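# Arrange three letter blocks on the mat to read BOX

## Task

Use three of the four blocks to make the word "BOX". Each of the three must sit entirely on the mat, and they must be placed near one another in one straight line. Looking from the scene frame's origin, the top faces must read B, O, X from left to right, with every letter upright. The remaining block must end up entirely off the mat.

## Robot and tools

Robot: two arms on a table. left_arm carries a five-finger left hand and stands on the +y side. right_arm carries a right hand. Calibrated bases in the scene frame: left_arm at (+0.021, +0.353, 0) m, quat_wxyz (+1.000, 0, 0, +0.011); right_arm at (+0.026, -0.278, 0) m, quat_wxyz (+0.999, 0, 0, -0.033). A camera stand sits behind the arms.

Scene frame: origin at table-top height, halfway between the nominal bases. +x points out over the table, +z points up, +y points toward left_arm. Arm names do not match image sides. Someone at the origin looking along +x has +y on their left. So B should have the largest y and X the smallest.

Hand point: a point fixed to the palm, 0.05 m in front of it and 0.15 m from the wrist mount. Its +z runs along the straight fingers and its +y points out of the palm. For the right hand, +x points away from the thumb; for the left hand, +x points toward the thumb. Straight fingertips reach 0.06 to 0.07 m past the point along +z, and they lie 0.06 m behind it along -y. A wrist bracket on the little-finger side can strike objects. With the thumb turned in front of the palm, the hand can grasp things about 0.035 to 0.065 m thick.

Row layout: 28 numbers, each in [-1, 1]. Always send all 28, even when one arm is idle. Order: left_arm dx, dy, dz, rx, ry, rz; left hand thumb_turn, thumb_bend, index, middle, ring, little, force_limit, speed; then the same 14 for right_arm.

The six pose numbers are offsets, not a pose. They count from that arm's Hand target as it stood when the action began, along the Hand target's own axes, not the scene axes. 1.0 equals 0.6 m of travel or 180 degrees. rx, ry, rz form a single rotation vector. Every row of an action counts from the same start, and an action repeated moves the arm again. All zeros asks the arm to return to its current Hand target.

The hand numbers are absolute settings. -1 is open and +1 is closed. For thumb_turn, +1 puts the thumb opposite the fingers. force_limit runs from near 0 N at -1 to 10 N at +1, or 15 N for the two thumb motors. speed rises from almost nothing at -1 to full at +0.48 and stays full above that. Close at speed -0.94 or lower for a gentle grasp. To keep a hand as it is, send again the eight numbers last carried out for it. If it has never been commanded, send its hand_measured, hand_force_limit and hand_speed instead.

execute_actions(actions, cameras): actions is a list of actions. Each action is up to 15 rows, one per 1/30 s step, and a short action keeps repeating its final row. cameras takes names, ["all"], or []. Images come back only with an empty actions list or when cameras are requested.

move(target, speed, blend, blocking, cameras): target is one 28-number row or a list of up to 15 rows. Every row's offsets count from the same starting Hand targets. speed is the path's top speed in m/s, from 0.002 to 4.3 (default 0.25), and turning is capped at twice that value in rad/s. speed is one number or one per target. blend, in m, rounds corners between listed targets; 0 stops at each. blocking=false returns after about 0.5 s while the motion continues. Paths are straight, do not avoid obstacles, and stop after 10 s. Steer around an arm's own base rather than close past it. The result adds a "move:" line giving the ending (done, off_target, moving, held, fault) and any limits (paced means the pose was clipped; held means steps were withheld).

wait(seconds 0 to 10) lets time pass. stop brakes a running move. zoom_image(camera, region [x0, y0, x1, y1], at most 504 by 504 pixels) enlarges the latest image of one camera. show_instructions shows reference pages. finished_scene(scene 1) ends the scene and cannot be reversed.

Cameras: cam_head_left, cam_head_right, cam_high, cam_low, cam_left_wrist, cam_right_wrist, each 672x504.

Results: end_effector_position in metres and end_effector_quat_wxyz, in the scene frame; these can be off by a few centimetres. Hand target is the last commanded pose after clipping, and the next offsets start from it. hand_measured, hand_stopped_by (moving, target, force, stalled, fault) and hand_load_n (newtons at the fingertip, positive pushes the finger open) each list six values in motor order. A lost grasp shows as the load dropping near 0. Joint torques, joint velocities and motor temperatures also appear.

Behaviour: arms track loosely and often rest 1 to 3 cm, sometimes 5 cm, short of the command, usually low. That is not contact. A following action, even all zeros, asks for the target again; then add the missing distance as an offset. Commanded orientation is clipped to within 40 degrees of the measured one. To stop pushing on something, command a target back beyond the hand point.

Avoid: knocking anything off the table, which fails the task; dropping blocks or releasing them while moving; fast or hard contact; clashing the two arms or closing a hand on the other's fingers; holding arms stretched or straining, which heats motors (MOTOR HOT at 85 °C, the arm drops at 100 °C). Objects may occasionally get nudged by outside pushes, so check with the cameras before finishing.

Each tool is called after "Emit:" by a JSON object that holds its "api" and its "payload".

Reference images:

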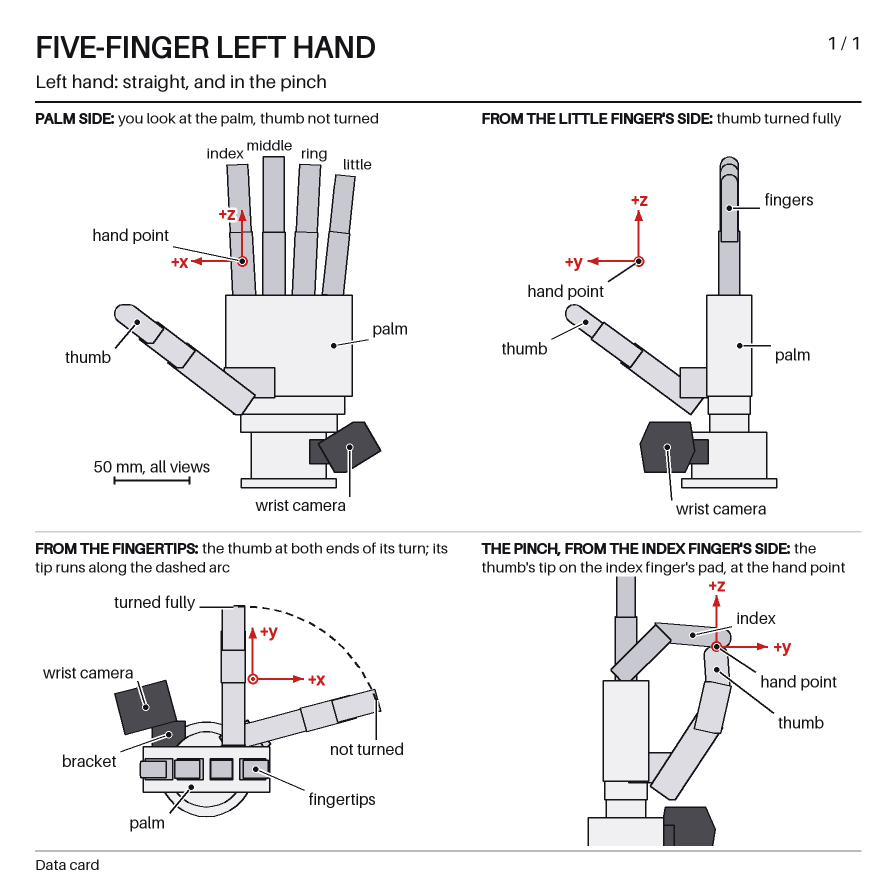

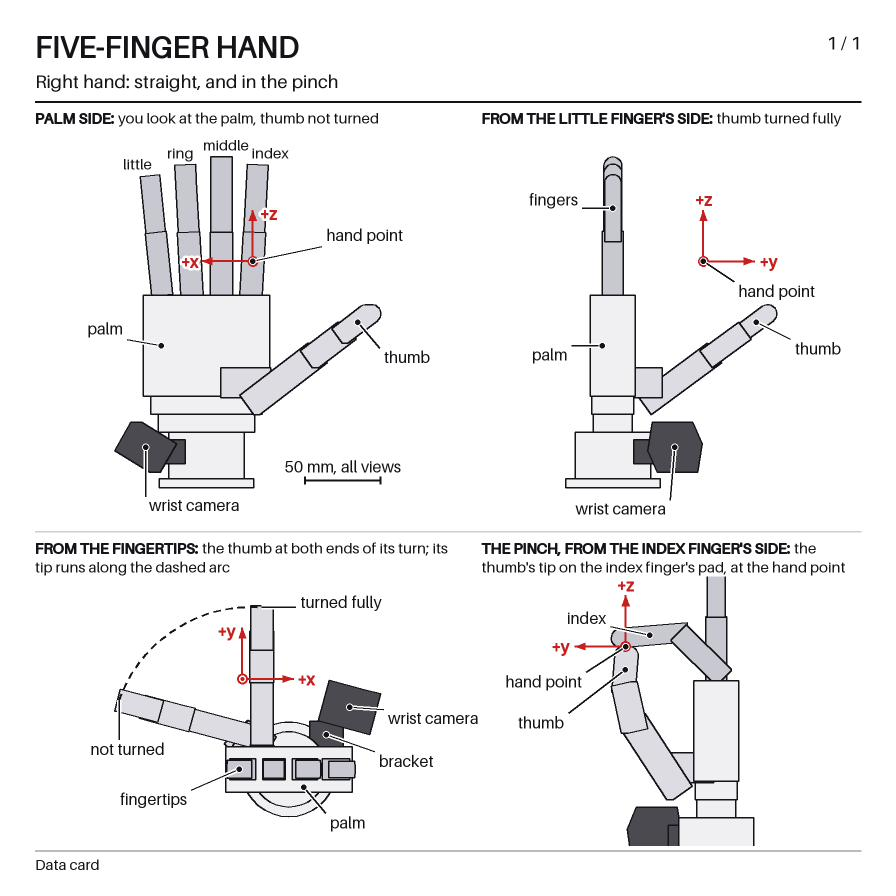

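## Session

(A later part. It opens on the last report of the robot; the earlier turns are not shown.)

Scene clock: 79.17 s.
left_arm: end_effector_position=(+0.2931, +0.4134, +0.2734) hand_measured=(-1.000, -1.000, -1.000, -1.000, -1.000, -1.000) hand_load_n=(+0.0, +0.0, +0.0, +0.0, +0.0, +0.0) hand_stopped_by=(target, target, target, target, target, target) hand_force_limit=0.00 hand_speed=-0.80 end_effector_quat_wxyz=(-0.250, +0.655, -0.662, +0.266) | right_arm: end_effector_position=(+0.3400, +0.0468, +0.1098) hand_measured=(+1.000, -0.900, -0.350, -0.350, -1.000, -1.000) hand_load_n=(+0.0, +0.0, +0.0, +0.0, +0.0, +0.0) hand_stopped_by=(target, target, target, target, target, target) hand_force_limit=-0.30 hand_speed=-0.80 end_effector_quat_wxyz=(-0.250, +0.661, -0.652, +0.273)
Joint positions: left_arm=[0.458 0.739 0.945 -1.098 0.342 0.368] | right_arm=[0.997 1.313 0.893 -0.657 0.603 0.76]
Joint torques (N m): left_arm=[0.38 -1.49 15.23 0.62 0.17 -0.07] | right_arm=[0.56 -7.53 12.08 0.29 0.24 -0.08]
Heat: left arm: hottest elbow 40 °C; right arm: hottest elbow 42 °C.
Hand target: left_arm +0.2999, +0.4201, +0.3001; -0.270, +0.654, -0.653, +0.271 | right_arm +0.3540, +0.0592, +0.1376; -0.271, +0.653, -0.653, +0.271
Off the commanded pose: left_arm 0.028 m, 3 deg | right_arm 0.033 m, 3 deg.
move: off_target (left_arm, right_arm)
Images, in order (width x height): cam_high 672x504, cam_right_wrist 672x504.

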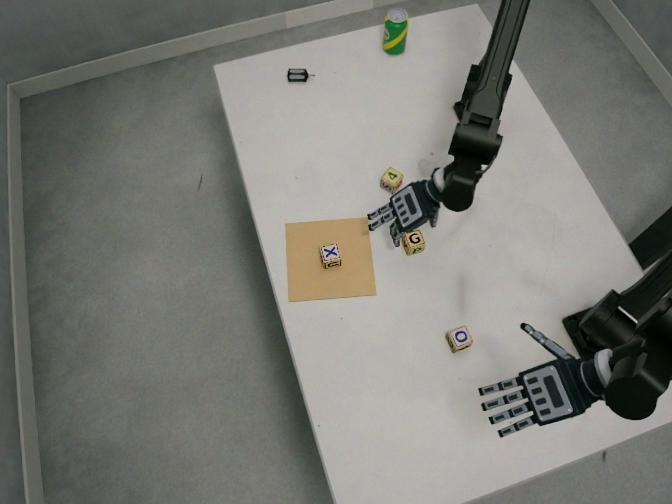

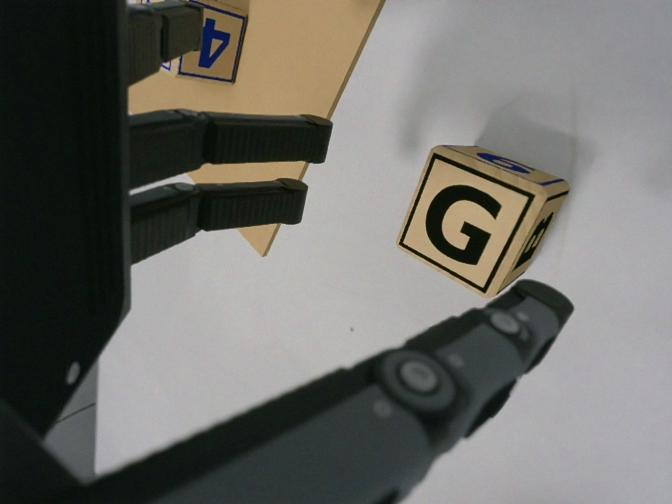

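Emit:
{"api": "wait", "payload": {"seconds": 0.1, "cameras": ["cam_head_left", "cam_head_right"]}}

Scene clock: 79.63 s.
left_arm: end_effector_position=(+0.2931, +0.4134, +0.2734) hand_measured=(-1.000, -1.000, -1.000, -1.000, -1.000, -1.000) hand_load_n=(-0.5, +0.0, +0.0, +0.0, +0.0, +0.0) hand_stopped_by=(target, target, target, target, target, target) hand_force_limit=0.00 hand_speed=-0.80 end_effector_quat_wxyz=(-0.250, +0.655, -0.662, +0.266) | right_arm: end_effector_position=(+0.3400, +0.0468, +0.1098) hand_measured=(+1.000, -0.900, -0.350, -0.350, -1.000, -1.000) hand_load_n=(+0.0, +0.0, +0.0, +0.0, +0.0, +0.0) hand_stopped_by=(target, target, target, target, target, target) hand_force_limit=-0.30 hand_speed=-0.80 end_effector_quat_wxyz=(-0.250, +0.662, -0.652, +0.273)
Joint positions: left_arm=[0.458 0.739 0.945 -1.098 0.342 0.368] | right_arm=[0.997 1.313 0.893 -0.657 0.603 0.76]
Joint torques (N m): left_arm=[0.32 -1.49 15.24 0.62 0.17 -0.07] | right_arm=[0.03 -6.95 12.07 0.23 0.2 -0.11]
Heat: left arm: hottest elbow 40 °C; right arm: hottest elbow 42 °C.
Hand target: left_arm +0.2999, +0.4201, +0.3001; -0.270, +0.654, -0.653, +0.271 | right_arm +0.3540, +0.0592, +0.1376; -0.272, +0.653, -0.653, +0.271
Off the commanded pose: left_arm 0.028 m, 3 deg | right_arm 0.033 m, 3 deg.
wait: 0.10 s; at rest from the start
Images, in order (width x height): cam_head_left 672x504, cam_head_right 672x504.

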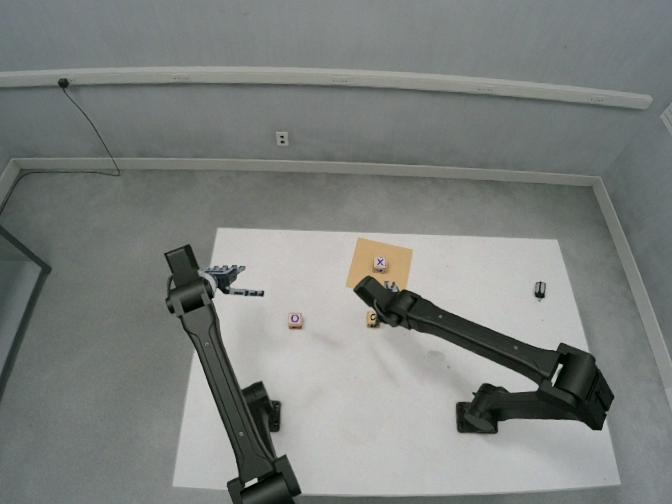

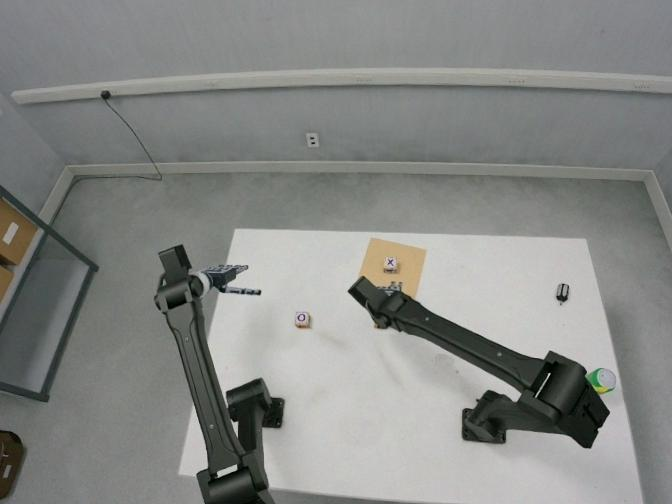

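Emit:
{"api": "move", "payload": {"target": [[0,0,0,0,0,0,-1,-1,-1,-1,-1,-1,0,-0.8,0.0153,0.0372,-0.2315,0.1954,-0.1954,-0.4718,1,-0.9,-0.35,-0.35,1,1,0,-0.4],[0,0,0,0,0,0,-1,-1,-1,-1,-1,-1,0,-0.8,0.011,0.1374,-0.1289,0.1954,-0.1954,-0.4718,1,-0.9,-0.35,-0.35,1,1,0,-0.4]], "speed": [0.15, 0.08], "cameras": ["cam_right_wrist", "cam_high", "cam_head_right"]}}

Scene clock: 89.00 s.
left_arm: end_effector_position=(+0.2931, +0.4134, +0.2734) hand_measured=(-1.000, -1.000, -1.000, -1.000, -1.000, -1.000) hand_load_n=(+0.0, +0.0, +0.0, +0.0, +0.0, +0.0) hand_stopped_by=(target, target, target, target, target, target) hand_force_limit=0.00 hand_speed=-0.80 end_effector_quat_wxyz=(-0.250, +0.655, -0.662, +0.266) | right_arm: end_effector_position=(+0.2417, +0.0466, +0.1320) hand_measured=(+1.000, -0.900, -0.350, -0.350, +1.000, +1.000) hand_load_n=(+0.0, +0.0, +0.0, +0.0, +0.0, +0.0) hand_stopped_by=(target, target, target, target, target, target) hand_force_limit=0.00 hand_speed=-0.40 end_effector_quat_wxyz=(-0.348, +0.858, +0.139, +0.351)
Joint positions: left_arm=[0.458 0.739 0.945 -1.098 0.342 0.368] | right_arm=[1.196 0.91 0.507 -0.142 0.161 -0.853]
Joint torques (N m): left_arm=[0.32 -1.49 15.21 0.62 0.17 -0.07] | right_arm=[1.61 -0.26 8.81 2.1 -0.11 -0.1]
Heat: left arm: hottest elbow 42 °C; right arm: hottest elbow 42 °C.
Hand target: left_arm +0.2999, +0.4201, +0.3001; -0.270, +0.654, -0.653, +0.271 | right_arm +0.2411, +0.0524, +0.1338; -0.354, +0.853, +0.147, +0.354
Off the commanded pose: left_arm 0.028 m, 3 deg | right_arm 0.006 m, 1 deg.
move: off_target (left_arm)
Images, in order (width x height): cam_head_right 672x504, cam_high 672x504, cam_right_wrist 672x504.

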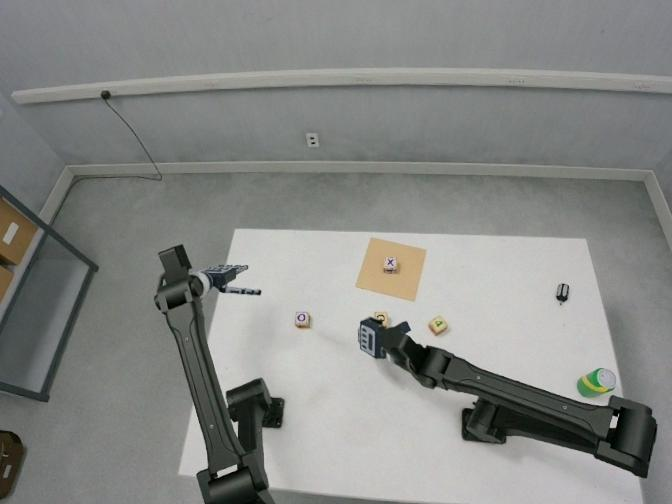

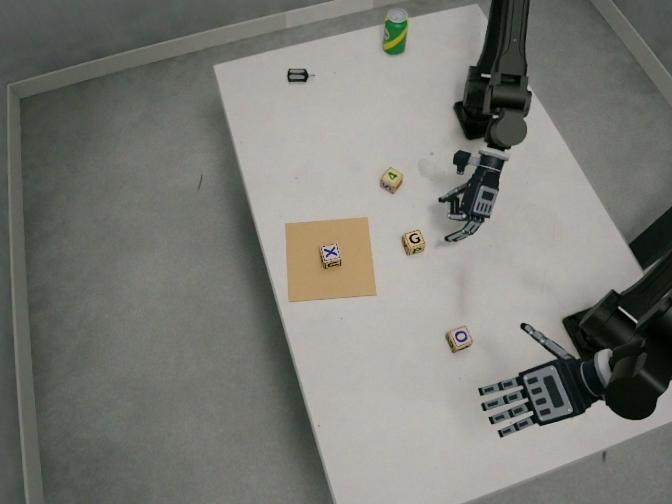

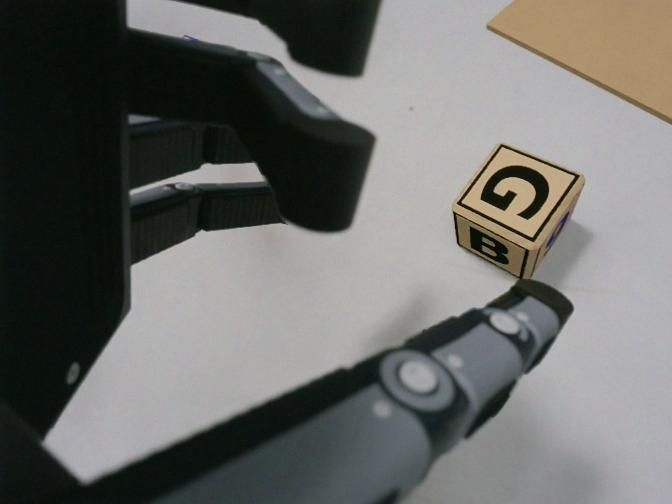

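Emit:
{"api": "zoom_image", "payload": {"camera": "cam_high", "region": [380, 210, 460, 270]}}

Emit:
{"api": "zoom_image", "payload": {"camera": "cam_head_right", "region": [350, 295, 420, 345]}}

Scaled by 6.300.

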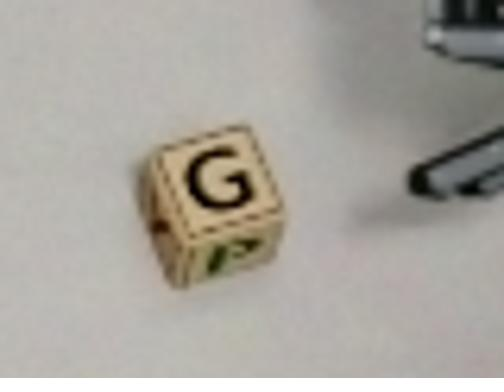

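Scaled by 7.200.

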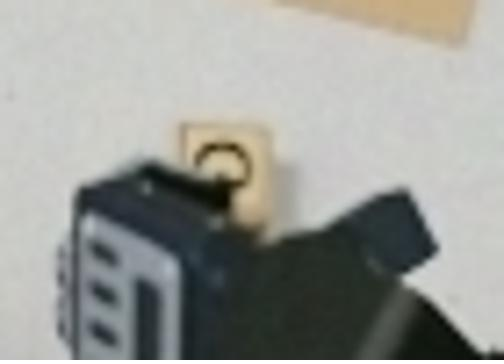

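Emit:
{"api": "execute_actions", "payload": {"actions": [], "cameras": ["cam_head_right","cam_right_wrist","cam_low"]}}

Scene clock: 90.83 s.
left_arm: end_effector_position=(+0.2931, +0.4134, +0.2734) hand_measured=(-1.000, -1.000, -1.000, -1.000, -1.000, -1.000) hand_load_n=(+0.0, +0.0, +0.0, +0.0, +0.0, +0.0) hand_stopped_by=(target, target, target, target, target, target) hand_force_limit=0.00 hand_speed=-0.80 end_effector_quat_wxyz=(-0.250, +0.655, -0.662, +0.266) | right_arm: end_effector_position=(+0.2417, +0.0466, +0.1320) hand_measured=(+1.000, -0.900, -0.350, -0.350, +1.000, +1.000) hand_load_n=(+0.0, +0.0, +0.0, +0.0, +0.0, +0.0) hand_stopped_by=(target, target, target, target, target, target) hand_force_limit=0.00 hand_speed=-0.40 end_effector_quat_wxyz=(-0.348, +0.858, +0.139, +0.351)
Joint positions: left_arm=[0.458 0.739 0.945 -1.098 0.342 0.368] | right_arm=[1.196 0.91 0.507 -0.142 0.161 -0.853]
Joint velocities: within noise
Joint torques (N m): left_arm=[0.38 -1.44 15.21 0.62 0.17 -0.07] | right_arm=[0.73 -0.67 8.75 2.22 -0.04 -0.11]
Motor temperatures (°C): left_arm=[31 37 42 33 27 28] | right_arm=[31 32 42 30 27 28]
Heat: left arm: hottest elbow 42 °C; right arm: hottest elbow 42 °C.
Hand target: left_arm +0.2999, +0.4201, +0.3001; -0.270, +0.654, -0.653, +0.271 | right_arm +0.2411, +0.0524, +0.1338; -0.354, +0.853, +0.147, +0.354
Off the commanded pose: left_arm 0.028 m, 3 deg | right_arm 0.006 m, 1 deg.
Images, in order (width x height): cam_head_right 672x504, cam_low 672x504, cam_right_wrist 672x504.

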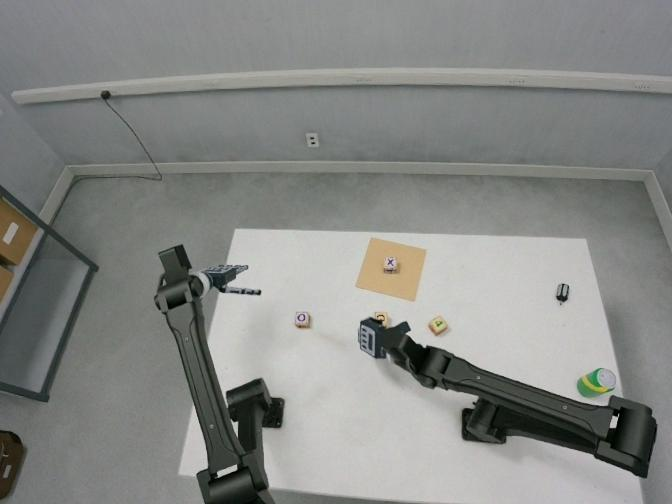

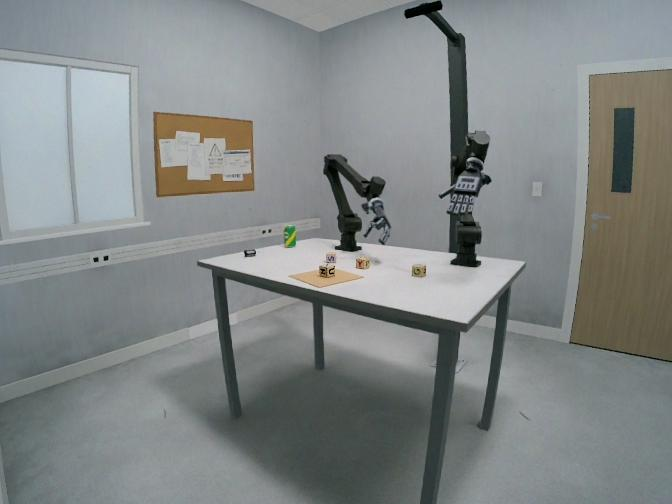

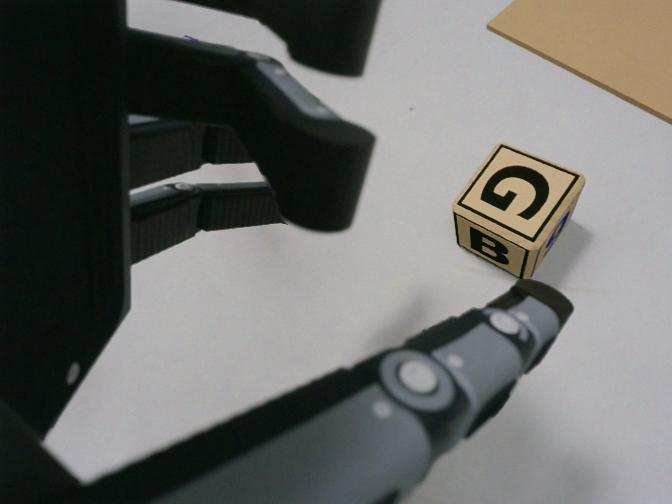

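Emit:
{"api": "move", "payload": {"target": [[0,0,0,0,0,0,-1,-1,-1,-1,-1,-1,0,-0.8,-0.0542,0.0183,-0.0217,-0.0157,0.0111,0.0111,1,-0.9,-0.35,-0.35,1,1,0,-0.4],[0,0,0,0,0,0,-1,-1,-1,-1,-1,-1,0,-0.8,-0.0545,0.0817,0.0357,-0.0157,0.0111,0.0111,1,-0.9,-0.35,-0.35,1,1,0,-0.4]], "speed": [0.15,0.12], "blend": [0.02,0], "cameras": ["cam_right_wrist","cam_low"]}}

Scene clock: 93.63 s.
left_arm: end_effector_position=(+0.2931, +0.4134, +0.2734) hand_measured=(-1.000, -1.000, -1.000, -1.000, -1.000, -1.000) hand_load_n=(+0.0, +0.0, +0.0, +0.0, +0.0, +0.0) hand_stopped_by=(target, target, target, target, target, target) hand_force_limit=0.00 hand_speed=-0.80 end_effector_quat_wxyz=(-0.250, +0.655, -0.662, +0.266) | right_arm: end_effector_position=(+0.2490, +0.0308, +0.0739) hand_measured=(+1.000, -0.900, -0.350, -0.350, +1.000, +1.000) hand_load_n=(+0.0, +0.5, +0.0, +0.0, +0.0, +0.0) hand_stopped_by=(target, target, target, target, target, target) hand_force_limit=0.00 hand_speed=-0.40 end_effector_quat_wxyz=(-0.339, +0.861, +0.115, +0.361)
Joint positions: left_arm=[0.458 0.739 0.945 -1.098 0.342 0.368] | right_arm=[1.17 1.007 0.382 0.079 0.186 -0.838]
Joint torques (N m): left_arm=[0.32 -1.55 15.23 0.62 0.18 -0.07] | right_arm=[0.26 0.56 8.08 2.14 -0.09 -0.07]
Heat: left arm: hottest elbow 43 °C; right arm: hottest elbow 42 °C.
Hand target: left_arm +0.2999, +0.4201, +0.3001; -0.270, +0.654, -0.653, +0.271 | right_arm +0.2532, +0.0329, +0.0754; -0.341, +0.858, +0.117, +0.366
Off the commanded pose: left_arm 0.028 m, 3 deg | right_arm 0.005 m, 1 deg.
move: off_target (left_arm); blend cut to 0.0183 m at target 1
Images, in order (width x height): cam_low 672x504, cam_right_wrist 672x504.

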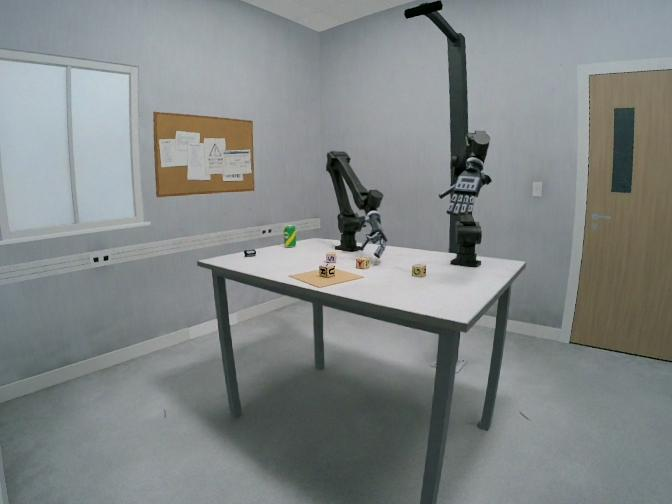

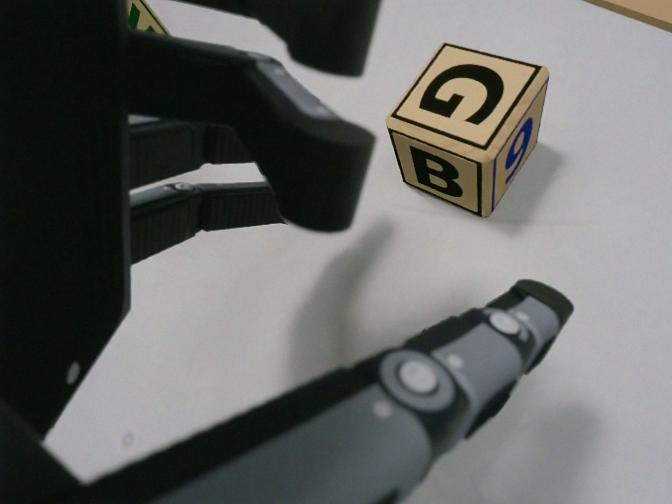

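Emit:
{"api": "move", "payload": {"target": [0,0,0,0,0,0,-1,-1,-1,-1,-1,-1,0,-0.8,0.0175,0.0293,0.049,-0.0078,0.0056,0.0057,1,-0.9,-0.35,-0.35,1,1,0,-0.4], "speed": 0.12, "cameras": ["cam_right_wrist","cam_head_right"]}}

Scene clock: 96.27 s.
left_arm: end_effector_position=(+0.2931, +0.4134, +0.2734) hand_measured=(-1.000, -1.000, -1.000, -1.000, -1.000, -1.000) hand_load_n=(+0.0, +0.0, +0.0, +0.0, +0.0, +0.0) hand_stopped_by=(target, target, target, target, target, target) hand_force_limit=0.00 hand_speed=-0.80 end_effector_quat_wxyz=(-0.250, +0.655, -0.662, +0.266) | right_arm: end_effector_position=(+0.2735, +0.0283, +0.0473) hand_measured=(+1.000, -0.900, -0.350, -0.350, +1.000, +1.000) hand_load_n=(+0.5, +0.0, +0.0, +0.0, +0.0, +0.0) hand_stopped_by=(target, target, target, target, target, target) hand_force_limit=0.00 hand_speed=-0.40 end_effector_quat_wxyz=(-0.325, +0.869, +0.103, +0.360)
Joint positions: left_arm=[0.458 0.739 0.945 -1.098 0.342 0.368] | right_arm=[1.097 1.137 0.382 0.189 0.151 -0.859]
Joint torques (N m): left_arm=[0.32 -1.55 15.21 0.62 0.17 -0.07] | right_arm=[0.15 -0.09 9.03 2.14 -0.1 -0.15]
Heat: left arm: hottest elbow 43 °C; right arm: hottest elbow 42 °C.
Hand target: left_arm +0.2999, +0.4201, +0.3001; -0.270, +0.654, -0.653, +0.271 | right_arm +0.2847, +0.0391, +0.0594; -0.335, +0.860, +0.102, +0.372
Off the commanded pose: left_arm 0.028 m, 3 deg | right_arm 0.020 m, 2 deg.
move: off_target (left_arm, right_arm)
Images, in order (width x height): cam_head_right 672x504, cam_right_wrist 672x504.

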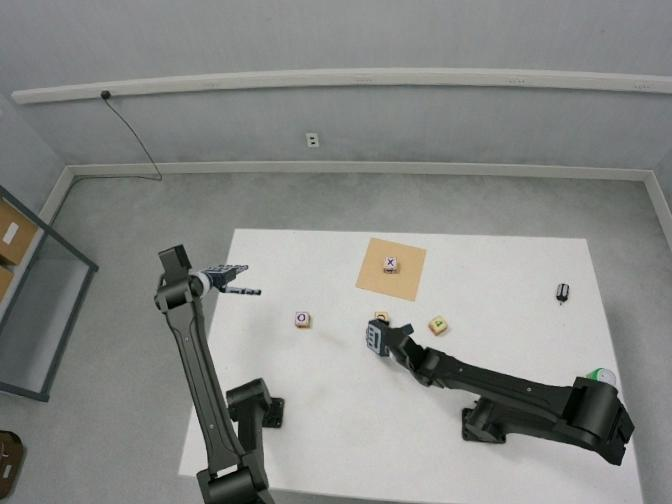

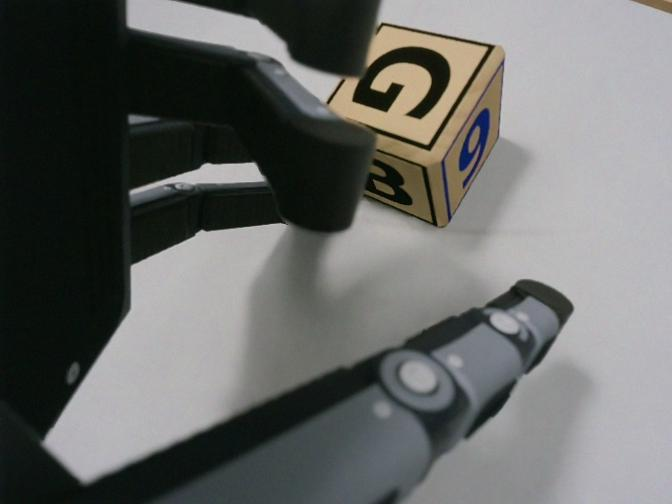

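Emit:
{"api": "move", "payload": {"target": [0,0,0,0,0,0,-1,-1,-1,-1,-1,-1,0,-0.8,0.0115,0.0042,0.0265,0,0,0,1,-0.9,-0.35,-0.35,1,1,0,-0.4], "speed": 0.1, "cameras": ["cam_right_wrist"]}}

Scene clock: 98.37 s.
left_arm: end_effector_position=(+0.2931, +0.4134, +0.2734) hand_measured=(-1.000, -1.000, -1.000, -1.000, -1.000, -1.000) hand_load_n=(+0.0, +0.0, +0.0, +0.0, +0.0, +0.0) hand_stopped_by=(target, target, target, target, target, target) hand_force_limit=0.00 hand_speed=-0.80 end_effector_quat_wxyz=(-0.250, +0.655, -0.662, +0.266) | right_arm: end_effector_position=(+0.2857, +0.0327, +0.0421) hand_measured=(+1.000, -0.900, -0.350, -0.350, +1.000, +1.000) hand_load_n=(+0.0, +0.0, -1.0, +0.0, +0.0, +0.0) hand_stopped_by=(target, target, target, target, target, target) hand_force_limit=0.00 hand_speed=-0.40 end_effector_quat_wxyz=(-0.326, +0.868, +0.103, +0.361)
Joint positions: left_arm=[0.458 0.739 0.945 -1.098 0.342 0.368] | right_arm=[1.068 1.19 0.396 0.234 0.127 -0.875]
Joint torques (N m): left_arm=[0.32 -1.49 15.25 0.59 0.18 -0.07] | right_arm=[0.32 -1.03 10 1.7 -0.12 -0.08]
Heat: left arm: hottest elbow 43 °C; right arm: hottest elbow 42 °C.
Hand target: left_arm +0.2999, +0.4201, +0.3001; -0.270, +0.654, -0.653, +0.271 | right_arm +0.2997, +0.0470, +0.0551; -0.335, +0.860, +0.102, +0.372
Off the commanded pose: left_arm 0.028 m, 3 deg | right_arm 0.024 m, 2 deg.
move: off_target (left_arm, right_arm)
Images, in order (width x height): cam_right_wrist 672x504.

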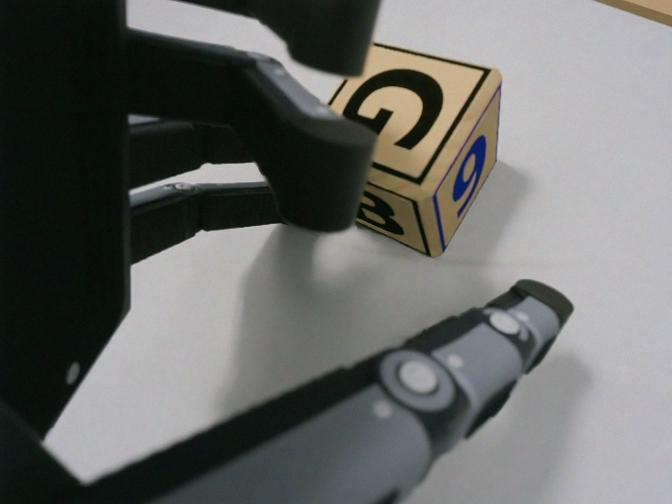

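Emit:
{"api": "move", "payload": {"target": [0,0,0,0,0,0,-1,-1,-1,-1,-1,-1,0,-0.8,0.0195,0.0003,0.0283,0,0,0,1,-0.9,-0.35,-0.35,1,1,0,-0.4], "speed": 0.1, "cameras": ["cam_right_wrist"]}}

Scene clock: 99.83 s.
left_arm: end_effector_position=(+0.2931, +0.4134, +0.2734) hand_measured=(-1.000, -1.000, -1.000, -1.000, -1.000, -1.000) hand_load_n=(+0.0, +0.0, -0.5, +0.0, +0.0, +0.0) hand_stopped_by=(target, target, target, target, target, target) hand_force_limit=0.00 hand_speed=-0.80 end_effector_quat_wxyz=(-0.250, +0.655, -0.662, +0.266) | right_arm: end_effector_position=(+0.3031, +0.0432, +0.0425) hand_measured=(+1.000, -0.900, -0.350, -0.350, +1.000, +1.000) hand_load_n=(+0.0, +0.0, -0.5, +0.0, +0.0, +0.0) hand_stopped_by=(target, target, target, target, target, target) hand_force_limit=0.00 hand_speed=-0.40 end_effector_quat_wxyz=(-0.326, +0.868, +0.103, +0.361)
Joint positions: left_arm=[0.458 0.739 0.945 -1.098 0.342 0.368] | right_arm=[1.037 1.248 0.44 0.25 0.099 -0.891]
Joint torques (N m): left_arm=[0.38 -1.49 15.23 0.61 0.17 -0.07] | right_arm=[0.09 -1.67 9.8 1.74 -0.11 -0.19]
Heat: left arm: hottest elbow 43 °C; right arm: hottest elbow 42 °C.
Hand target: left_arm +0.2999, +0.4201, +0.3001; -0.270, +0.654, -0.653, +0.271 | right_arm +0.3177, +0.0571, +0.0548; -0.335, +0.860, +0.102, +0.372
Off the commanded pose: left_arm 0.028 m, 3 deg | right_arm 0.024 m, 2 deg.
move: off_target (left_arm, right_arm)
Images, in order (width x height): cam_right_wrist 672x504.

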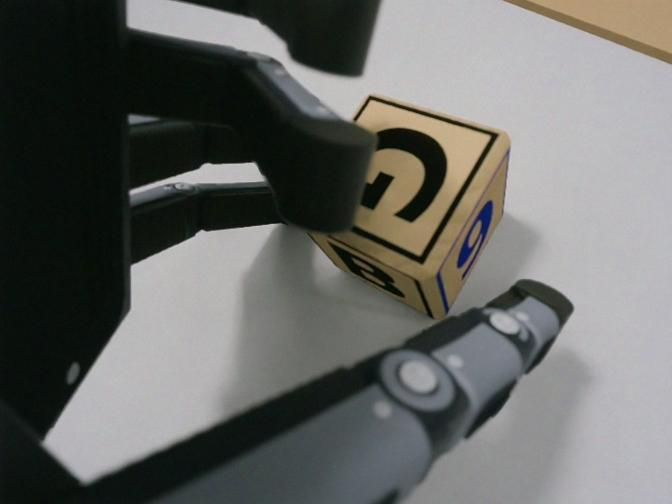

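Emit:
{"api": "move", "payload": {"target": [0,0,0,0,0,0,-1,-1,-1,-1,-1,-1,0,-0.8,0.001,0.0112,0.0112,0,0,0,1,-0.9,-0.35,-0.35,1,1,0,-0.4], "speed": 0.1, "cameras": ["cam_right_wrist"]}}

Scene clock: 101.43 s.
left_arm: end_effector_position=(+0.2931, +0.4134, +0.2734) hand_measured=(-1.000, -1.000, -1.000, -1.000, -1.000, -1.000) hand_load_n=(+0.0, +0.0, +0.0, -0.5, +0.0, +0.0) hand_stopped_by=(target, target, target, target, target, target) hand_force_limit=0.00 hand_speed=-0.80 end_effector_quat_wxyz=(-0.250, +0.655, -0.662, +0.266) | right_arm: end_effector_position=(+0.3121, +0.0468, +0.0416) hand_measured=(+1.000, -0.900, -0.350, -0.350, +1.000, +1.000) hand_load_n=(+0.5, +0.0, -1.0, +0.0, +0.0, +0.0) hand_stopped_by=(target, target, target, target, target, target) hand_force_limit=0.00 hand_speed=-0.40 end_effector_quat_wxyz=(-0.332, +0.864, +0.102, +0.364)
Joint positions: left_arm=[0.458 0.739 0.945 -1.098 0.342 0.368] | right_arm=[1.017 1.276 0.448 0.285 0.081 -0.901]
Joint torques (N m): left_arm=[0.32 -1.55 15.23 0.61 0.17 -0.07] | right_arm=[-0.32 -1.49 9.35 1.44 -0.18 -0.16]
Heat: left arm: hottest elbow 44 °C; right arm: hottest elbow 42 °C.
Hand target: left_arm +0.2999, +0.4201, +0.3001; -0.270, +0.654, -0.653, +0.271 | right_arm +0.3248, +0.0563, +0.0484; -0.335, +0.860, +0.102, +0.372
Off the commanded pose: left_arm 0.028 m, 3 deg | right_arm 0.017 m, 1 deg.
move: off_target (left_arm, right_arm)
Images, in order (width x height): cam_right_wrist 672x504.

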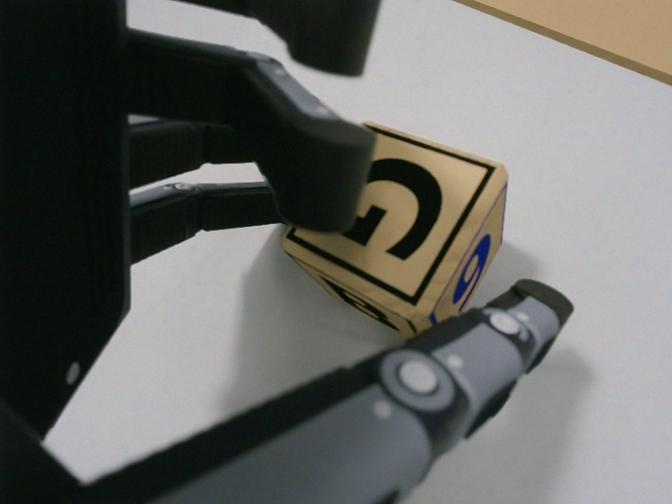

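Emit:
{"api": "move", "payload": {"target": [0,0,0,0,0,0,-1,-1,-1,-1,-1,-1,0,-0.8,-0.0235,0.0185,-0.0277,0,0,0,1,-0.9,-0.35,-0.35,1,1,0,-0.4], "speed": 0.1, "cameras": ["cam_right_wrist"]}}

Scene clock: 102.93 s.
left_arm: end_effector_position=(+0.2931, +0.4134, +0.2734) hand_measured=(-1.000, -1.000, -1.000, -1.000, -1.000, -1.000) hand_load_n=(+0.0, +0.0, +0.0, +0.0, +0.0, +0.0) hand_stopped_by=(target, target, target, target, target, target) hand_force_limit=0.00 hand_speed=-0.80 end_effector_quat_wxyz=(-0.250, +0.655, -0.662, +0.266) | right_arm: end_effector_position=(+0.3089, +0.0422, +0.0416) hand_measured=(+1.000, -0.900, -0.350, -0.350, +1.000, +1.000) hand_load_n=(+0.0, +0.0, +0.0, +0.0, +0.0, +0.0) hand_stopped_by=(target, target, target, target, target, target) hand_force_limit=0.00 hand_speed=-0.40 end_effector_quat_wxyz=(-0.336, +0.861, +0.102, +0.368)
Joint positions: left_arm=[0.458 0.739 0.945 -1.098 0.342 0.368] | right_arm=[1.017 1.26 0.426 0.303 0.081 -0.902]
Joint torques (N m): left_arm=[0.32 -1.55 15.21 0.61 0.18 -0.06] | right_arm=[-0.26 -4.07 5.98 1.78 0 -0.11]
Heat: left arm: hottest elbow 44 °C; right arm: hottest elbow 42 °C.
Hand target: left_arm +0.2999, +0.4201, +0.3001; -0.270, +0.654, -0.653, +0.271 | right_arm +0.3101, +0.0382, +0.0413; -0.335, +0.860, +0.102, +0.372
Off the commanded pose: left_arm 0.028 m, 3 deg | right_arm 0.004 m, 1 deg.
move: off_target (left_arm)
Images, in order (width x height): cam_right_wrist 672x504.

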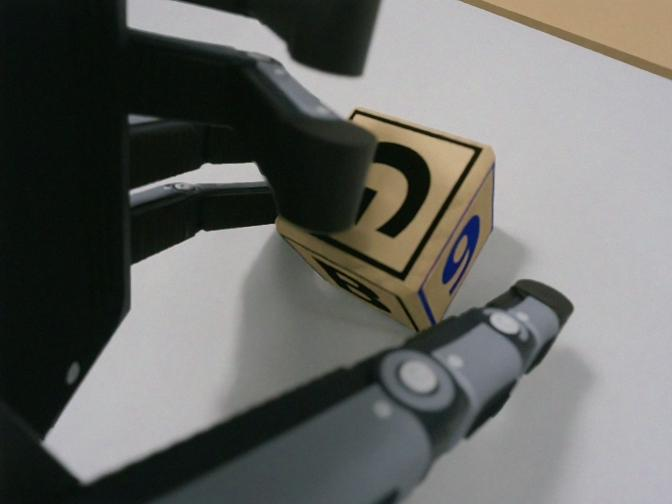

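Emit:
{"api": "execute_actions", "payload": {"actions": [[[0,0,0,0,0,0,-1,-1,-1,-1,-1,-1,0,-0.8,0,0,0,0,0,0,1,-0.65,-0.35,-0.35,1,1,0,-0.6]],[[0,0,0,0,0,0,-1,-1,-1,-1,-1,-1,0,-0.8,0,0,0,0,0,0,1,-0.65,0.5,0.5,1,1,-0.3,-0.92]],[[0,0,0,0,0,0,-1,-1,-1,-1,-1,-1,0,-0.8,0,0,0,0,0,0,1,-0.65,0.5,0.5,1,1,-0.3,-0.92]],[[0,0,0,0,0,0,-1,-1,-1,-1,-1,-1,0,-0.8,0,0,0,0,0,0,1,-0.65,0.5,0.5,1,1,-0.3,-0.92]],[[0,0,0,0,0,0,-1,-1,-1,-1,-1,-1,0,-0.8,0,0,0,0,0,0,1,-0.65,0.5,0.5,1,1,-0.3,-0.92]],[[0,0,0,0,0,0,-1,-1,-1,-1,-1,-1,0,-0.8,0,0,0,0,0,0,1,-0.65,0.5,0.5,1,1,-0.3,-0.92]],[[0,0,0,0,0,0,-1,-1,-1,-1,-1,-1,0,-0.8,0,0,0,0,0,0,1,-0.65,0.5,0.5,1,1,-0.3,-0.92]],[[0,0,0,0,0,0,-1,-1,-1,-1,-1,-1,0,-0.8,0,0,0,0,0,0,1,-0.65,0.5,0.5,1,1,-0.3,-0.92]]], "cameras": ["cam_right_wrist"]}}

Scene clock: 107.53 s.
left_arm: end_effector_position=(+0.2931, +0.4134, +0.2734) hand_measured=(-1.000, -1.000, -1.000, -1.000, -1.000, -1.000) hand_load_n=(+0.0, +0.0, +0.0, +0.0, +0.0, +0.0) hand_stopped_by=(target, target, target, target, target, target) hand_force_limit=0.00 hand_speed=-0.80 end_effector_quat_wxyz=(-0.250, +0.655, -0.662, +0.266) | right_arm: end_effector_position=(+0.3075, +0.0403, +0.0394) hand_measured=(+1.000, -0.652, -0.044, -0.082, +1.000, +1.000) hand_load_n=(-1.0, +5.0, +4.0, +2.0, +0.0, +0.0) hand_stopped_by=(target, target, force, force, target, target) hand_force_limit=-0.30 hand_speed=-0.92 end_effector_quat_wxyz=(-0.334, +0.862, +0.102, +0.366)
Joint positions: left_arm=[0.458 0.739 0.945 -1.098 0.342 0.368] | right_arm=[1.017 1.26 0.421 0.303 0.081 -0.902]
Joint torques (N m): left_arm=[0.32 -1.49 15.21 0.61 0.17 -0.07] | right_arm=[0.38 -4.13 6.43 1.72 -0.01 -0.11]
Heat: left arm: hottest elbow 44 °C; right arm: hottest elbow 42 °C.
Hand target: left_arm +0.2999, +0.4201, +0.3001; -0.270, +0.654, -0.653, +0.271 | right_arm +0.3101, +0.0383, +0.0413; -0.335, +0.860, +0.102, +0.372
Off the commanded pose: left_arm 0.028 m, 3 deg | right_arm 0.004 m, 1 deg.
Images, in order (width x height): cam_right_wrist 672x504.

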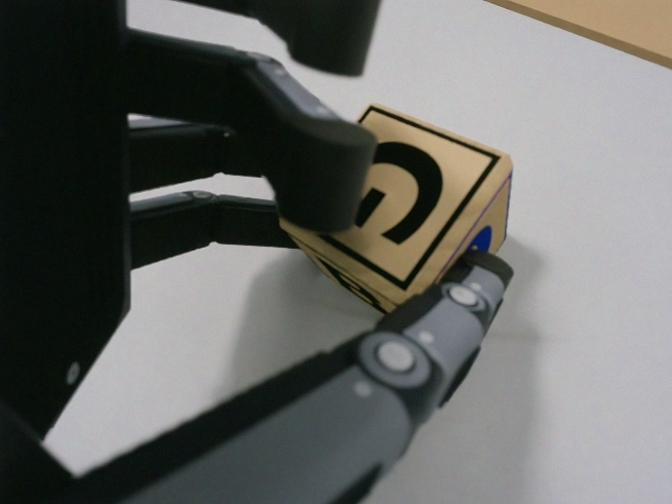

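Emit:
{"api": "move", "payload": {"target": [0,0,0,0,0,0,-1,-1,-1,-1,-1,-1,0,-0.8,0.1592,-0.0972,-0.0947,0,0,0,1,-0.65,0.5,0.5,1,1,-0.3,-0.92], "speed": 0.15, "cameras": ["cam_right_wrist"]}}

Scene clock: 109.63 s.
left_arm: end_effector_position=(+0.2931, +0.4134, +0.2734) hand_measured=(-1.000, -1.000, -1.000, -1.000, -1.000, -1.000) hand_load_n=(-0.5, +0.0, +0.0, +0.0, +0.0, +0.0) hand_stopped_by=(target, target, target, target, target, target) hand_force_limit=0.00 hand_speed=-0.80 end_effector_quat_wxyz=(-0.250, +0.655, -0.662, +0.266) | right_arm: end_effector_position=(+0.3050, +0.0254, +0.1332) hand_measured=(+1.000, -0.652, -0.044, -0.082, +1.000, +1.000) hand_load_n=(-1.0, +4.5, +4.0, +2.0, +0.0, +0.0) hand_stopped_by=(target, target, force, force, target, target) hand_force_limit=-0.30 hand_speed=-0.92 end_effector_quat_wxyz=(-0.320, +0.873, +0.102, +0.353)
Joint positions: left_arm=[0.458 0.739 0.945 -1.098 0.342 0.368] | right_arm=[0.993 0.992 0.575 -0.162 0.061 -0.91]
Joint torques (N m): left_arm=[0.44 -1.44 15.2 0.62 0.17 -0.07] | right_arm=[-0.09 -2.26 13.29 0.87 -0.11 -0.21]
Heat: left arm: hottest elbow 44 °C; right arm: hottest elbow 42 °C.
Hand target: left_arm +0.2999, +0.4201, +0.3001; -0.270, +0.654, -0.653, +0.271 | right_arm +0.3199, +0.0382, +0.1664; -0.335, +0.860, +0.102, +0.372
Off the commanded pose: left_arm 0.028 m, 3 deg | right_arm 0.039 m, 3 deg.
move: off_target (left_arm, right_arm)
Images, in order (width x height): cam_right_wrist 672x504.

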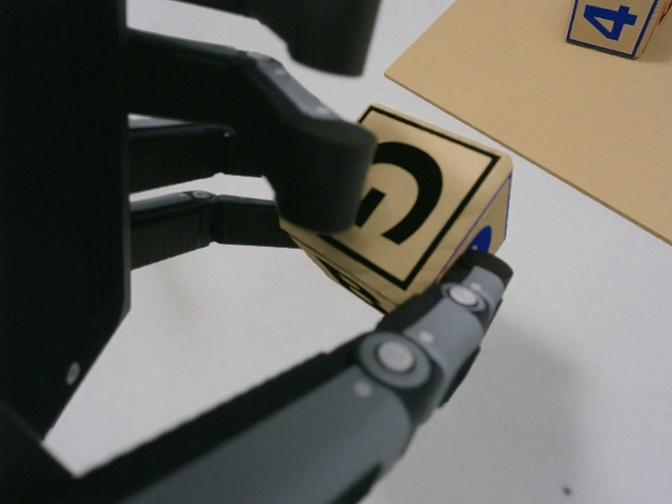

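Emit:
{"api": "move", "payload": {"target": [0,0,0,0,0,0,-1,-1,-1,-1,-1,-1,0,-0.8,0,0,0,0,-0.3064,0.3064,1,-0.65,0.5,0.5,1,1,-0.3,-0.92], "speed": 0.22, "cameras": ["cam_right_wrist","cam_low","cam_head_right"]}}

Scene clock: 113.73 s.
left_arm: end_effector_position=(+0.2931, +0.4134, +0.2734) hand_measured=(-1.000, -1.000, -1.000, -1.000, -1.000, -1.000) hand_load_n=(+0.0, +0.0, +0.0, +0.0, +0.0, +0.0) hand_stopped_by=(target, target, target, target, target, target) hand_force_limit=0.00 hand_speed=-0.80 end_effector_quat_wxyz=(-0.250, +0.655, -0.662, +0.266) | right_arm: end_effector_position=(+0.3024, +0.0319, +0.1519) hand_measured=(+1.000, -0.652, -0.044, -0.082, +1.000, +1.000) hand_load_n=(-1.0, +3.5, +3.0, +1.5, +0.0, +0.0) hand_stopped_by=(target, target, force, force, target, target) hand_force_limit=-0.30 hand_speed=-0.92 end_effector_quat_wxyz=(-0.367, +0.879, -0.164, -0.256)
Joint positions: left_arm=[0.458 0.739 0.945 -1.098 0.342 0.368] | right_arm=[0.549 1.567 1.16 -1.087 -0.926 -0.681]
Joint torques (N m): left_arm=[0.38 -1.55 15.23 0.61 0.17 -0.07] | right_arm=[0.15 -8.82 11.47 -0.34 -0.97 -0.05]
Heat: left arm: hottest elbow 45 °C; right arm: hottest elbow 42 °C.
Hand target: left_arm +0.2999, +0.4201, +0.3001; -0.270, +0.654, -0.653, +0.271 | right_arm +0.3199, +0.0381, +0.1663; -0.380, +0.879, -0.154, -0.242
Off the commanded pose: left_arm 0.028 m, 3 deg | right_arm 0.024 m, 2 deg.
move: off_target (left_arm, right_arm)
Images, in order (width x height): cam_head_right 672x504, cam_low 672x504, cam_right_wrist 672x504.

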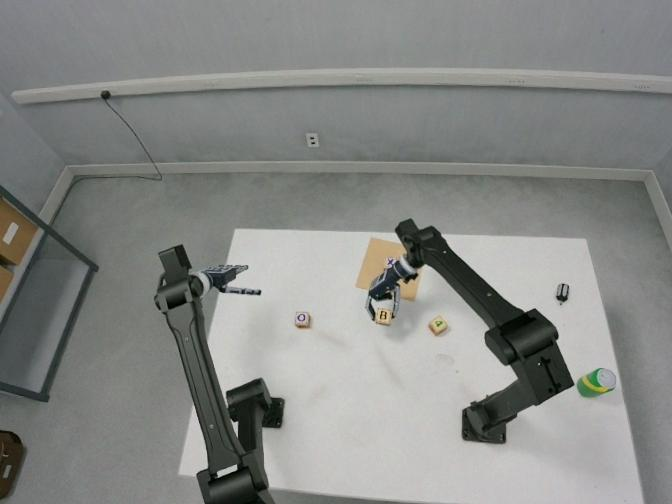

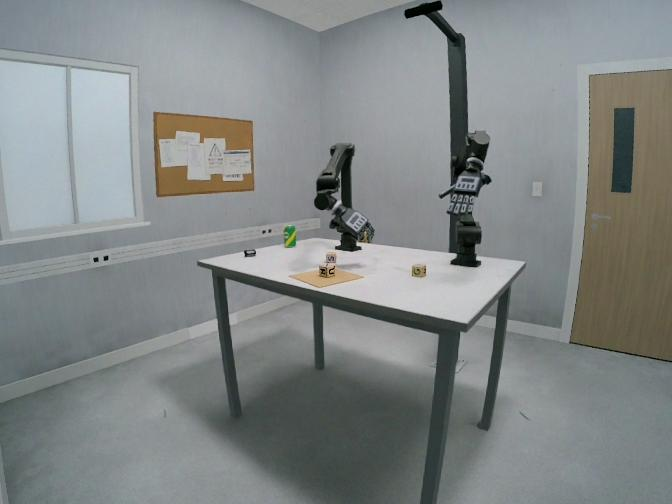

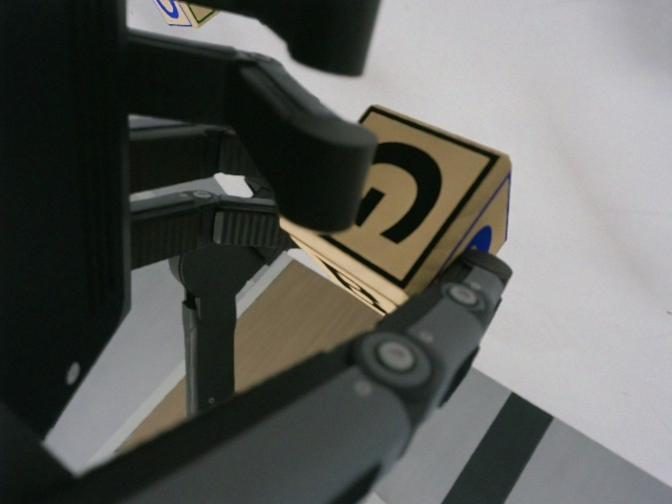

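Emit:
{"api": "move", "payload": {"target": [0,0,0,0,0,0,-1,-1,-1,-1,-1,-1,0,-0.8,0.0961,0.1052,0.105,0,0,0,1,-0.65,0.5,0.5,1,1,-0.3,-0.92], "speed": 0.12, "cameras": ["cam_right_wrist","cam_low","cam_head_right","cam_high"]}}

Scene clock: 115.87 s.
left_arm: end_effector_position=(+0.2931, +0.4134, +0.2734) hand_measured=(-1.000, -1.000, -1.000, -1.000, -1.000, -1.000) hand_load_n=(+0.0, +0.0, +0.0, +0.0, +0.0, +0.0) hand_stopped_by=(target, target, target, target, target, target) hand_force_limit=0.00 hand_speed=-0.80 end_effector_quat_wxyz=(-0.250, +0.655, -0.662, +0.266) | right_arm: end_effector_position=(+0.3154, +0.0386, +0.0621) hand_measured=(+1.000, -0.652, -0.044, -0.082, +1.000, +1.000) hand_load_n=(-1.0, +3.5, +2.5, +2.0, +0.0, +0.0) hand_stopped_by=(target, target, force, force, target, target) hand_force_limit=-0.30 hand_speed=-0.92 end_effector_quat_wxyz=(-0.375, +0.880, -0.157, -0.247)
Joint positions: left_arm=[0.458 0.739 0.945 -1.098 0.342 0.368] | right_arm=[0.549 1.709 1.074 -0.834 -0.927 -0.685]
Joint torques (N m): left_arm=[0.38 -1.49 15.21 0.62 0.17 -0.07] | right_arm=[-0.38 -9.52 6.67 0.25 -0.95 0.02]
Heat: left arm: hottest elbow 45 °C; right arm: hottest elbow 42 °C.
Hand target: left_arm +0.2999, +0.4201, +0.3001; -0.270, +0.654, -0.653, +0.271 | right_arm +0.3199, +0.0382, +0.0603; -0.380, +0.879, -0.154, -0.242
Off the commanded pose: left_arm 0.028 m, 3 deg | right_arm 0.005 m, 1 deg.
move: off_target (left_arm)
Images, in order (width x height): cam_head_right 672x504, cam_high 672x504, cam_low 672x504, cam_right_wrist 672x504.

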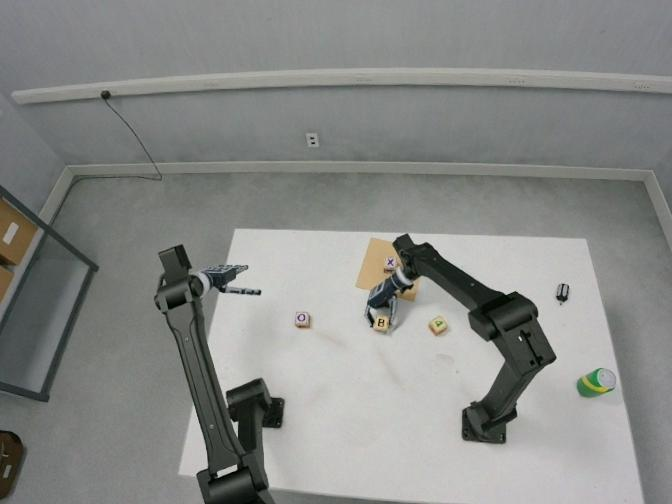

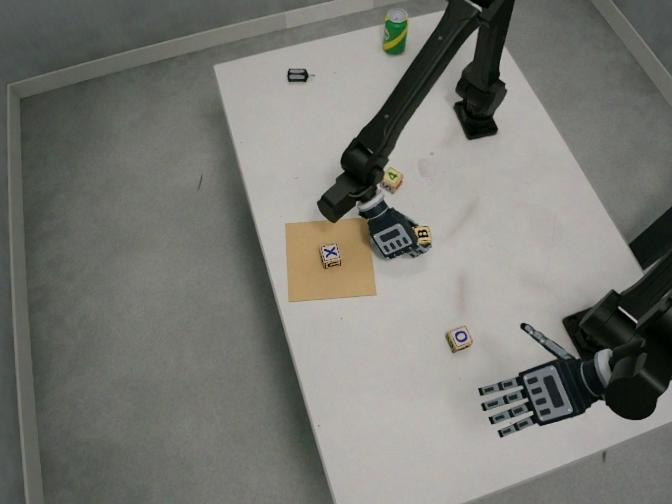

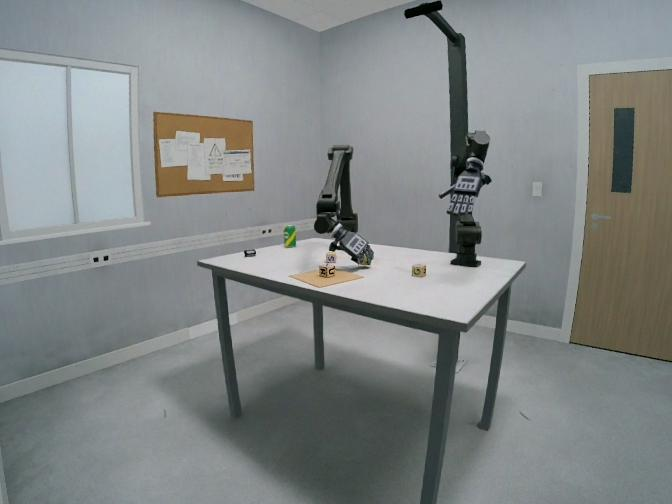

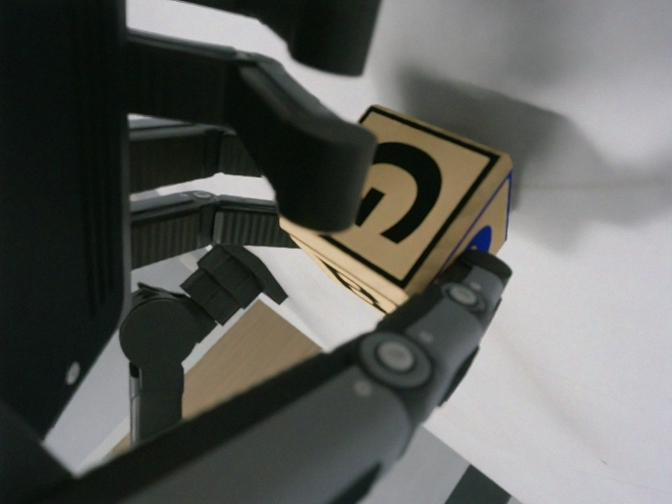

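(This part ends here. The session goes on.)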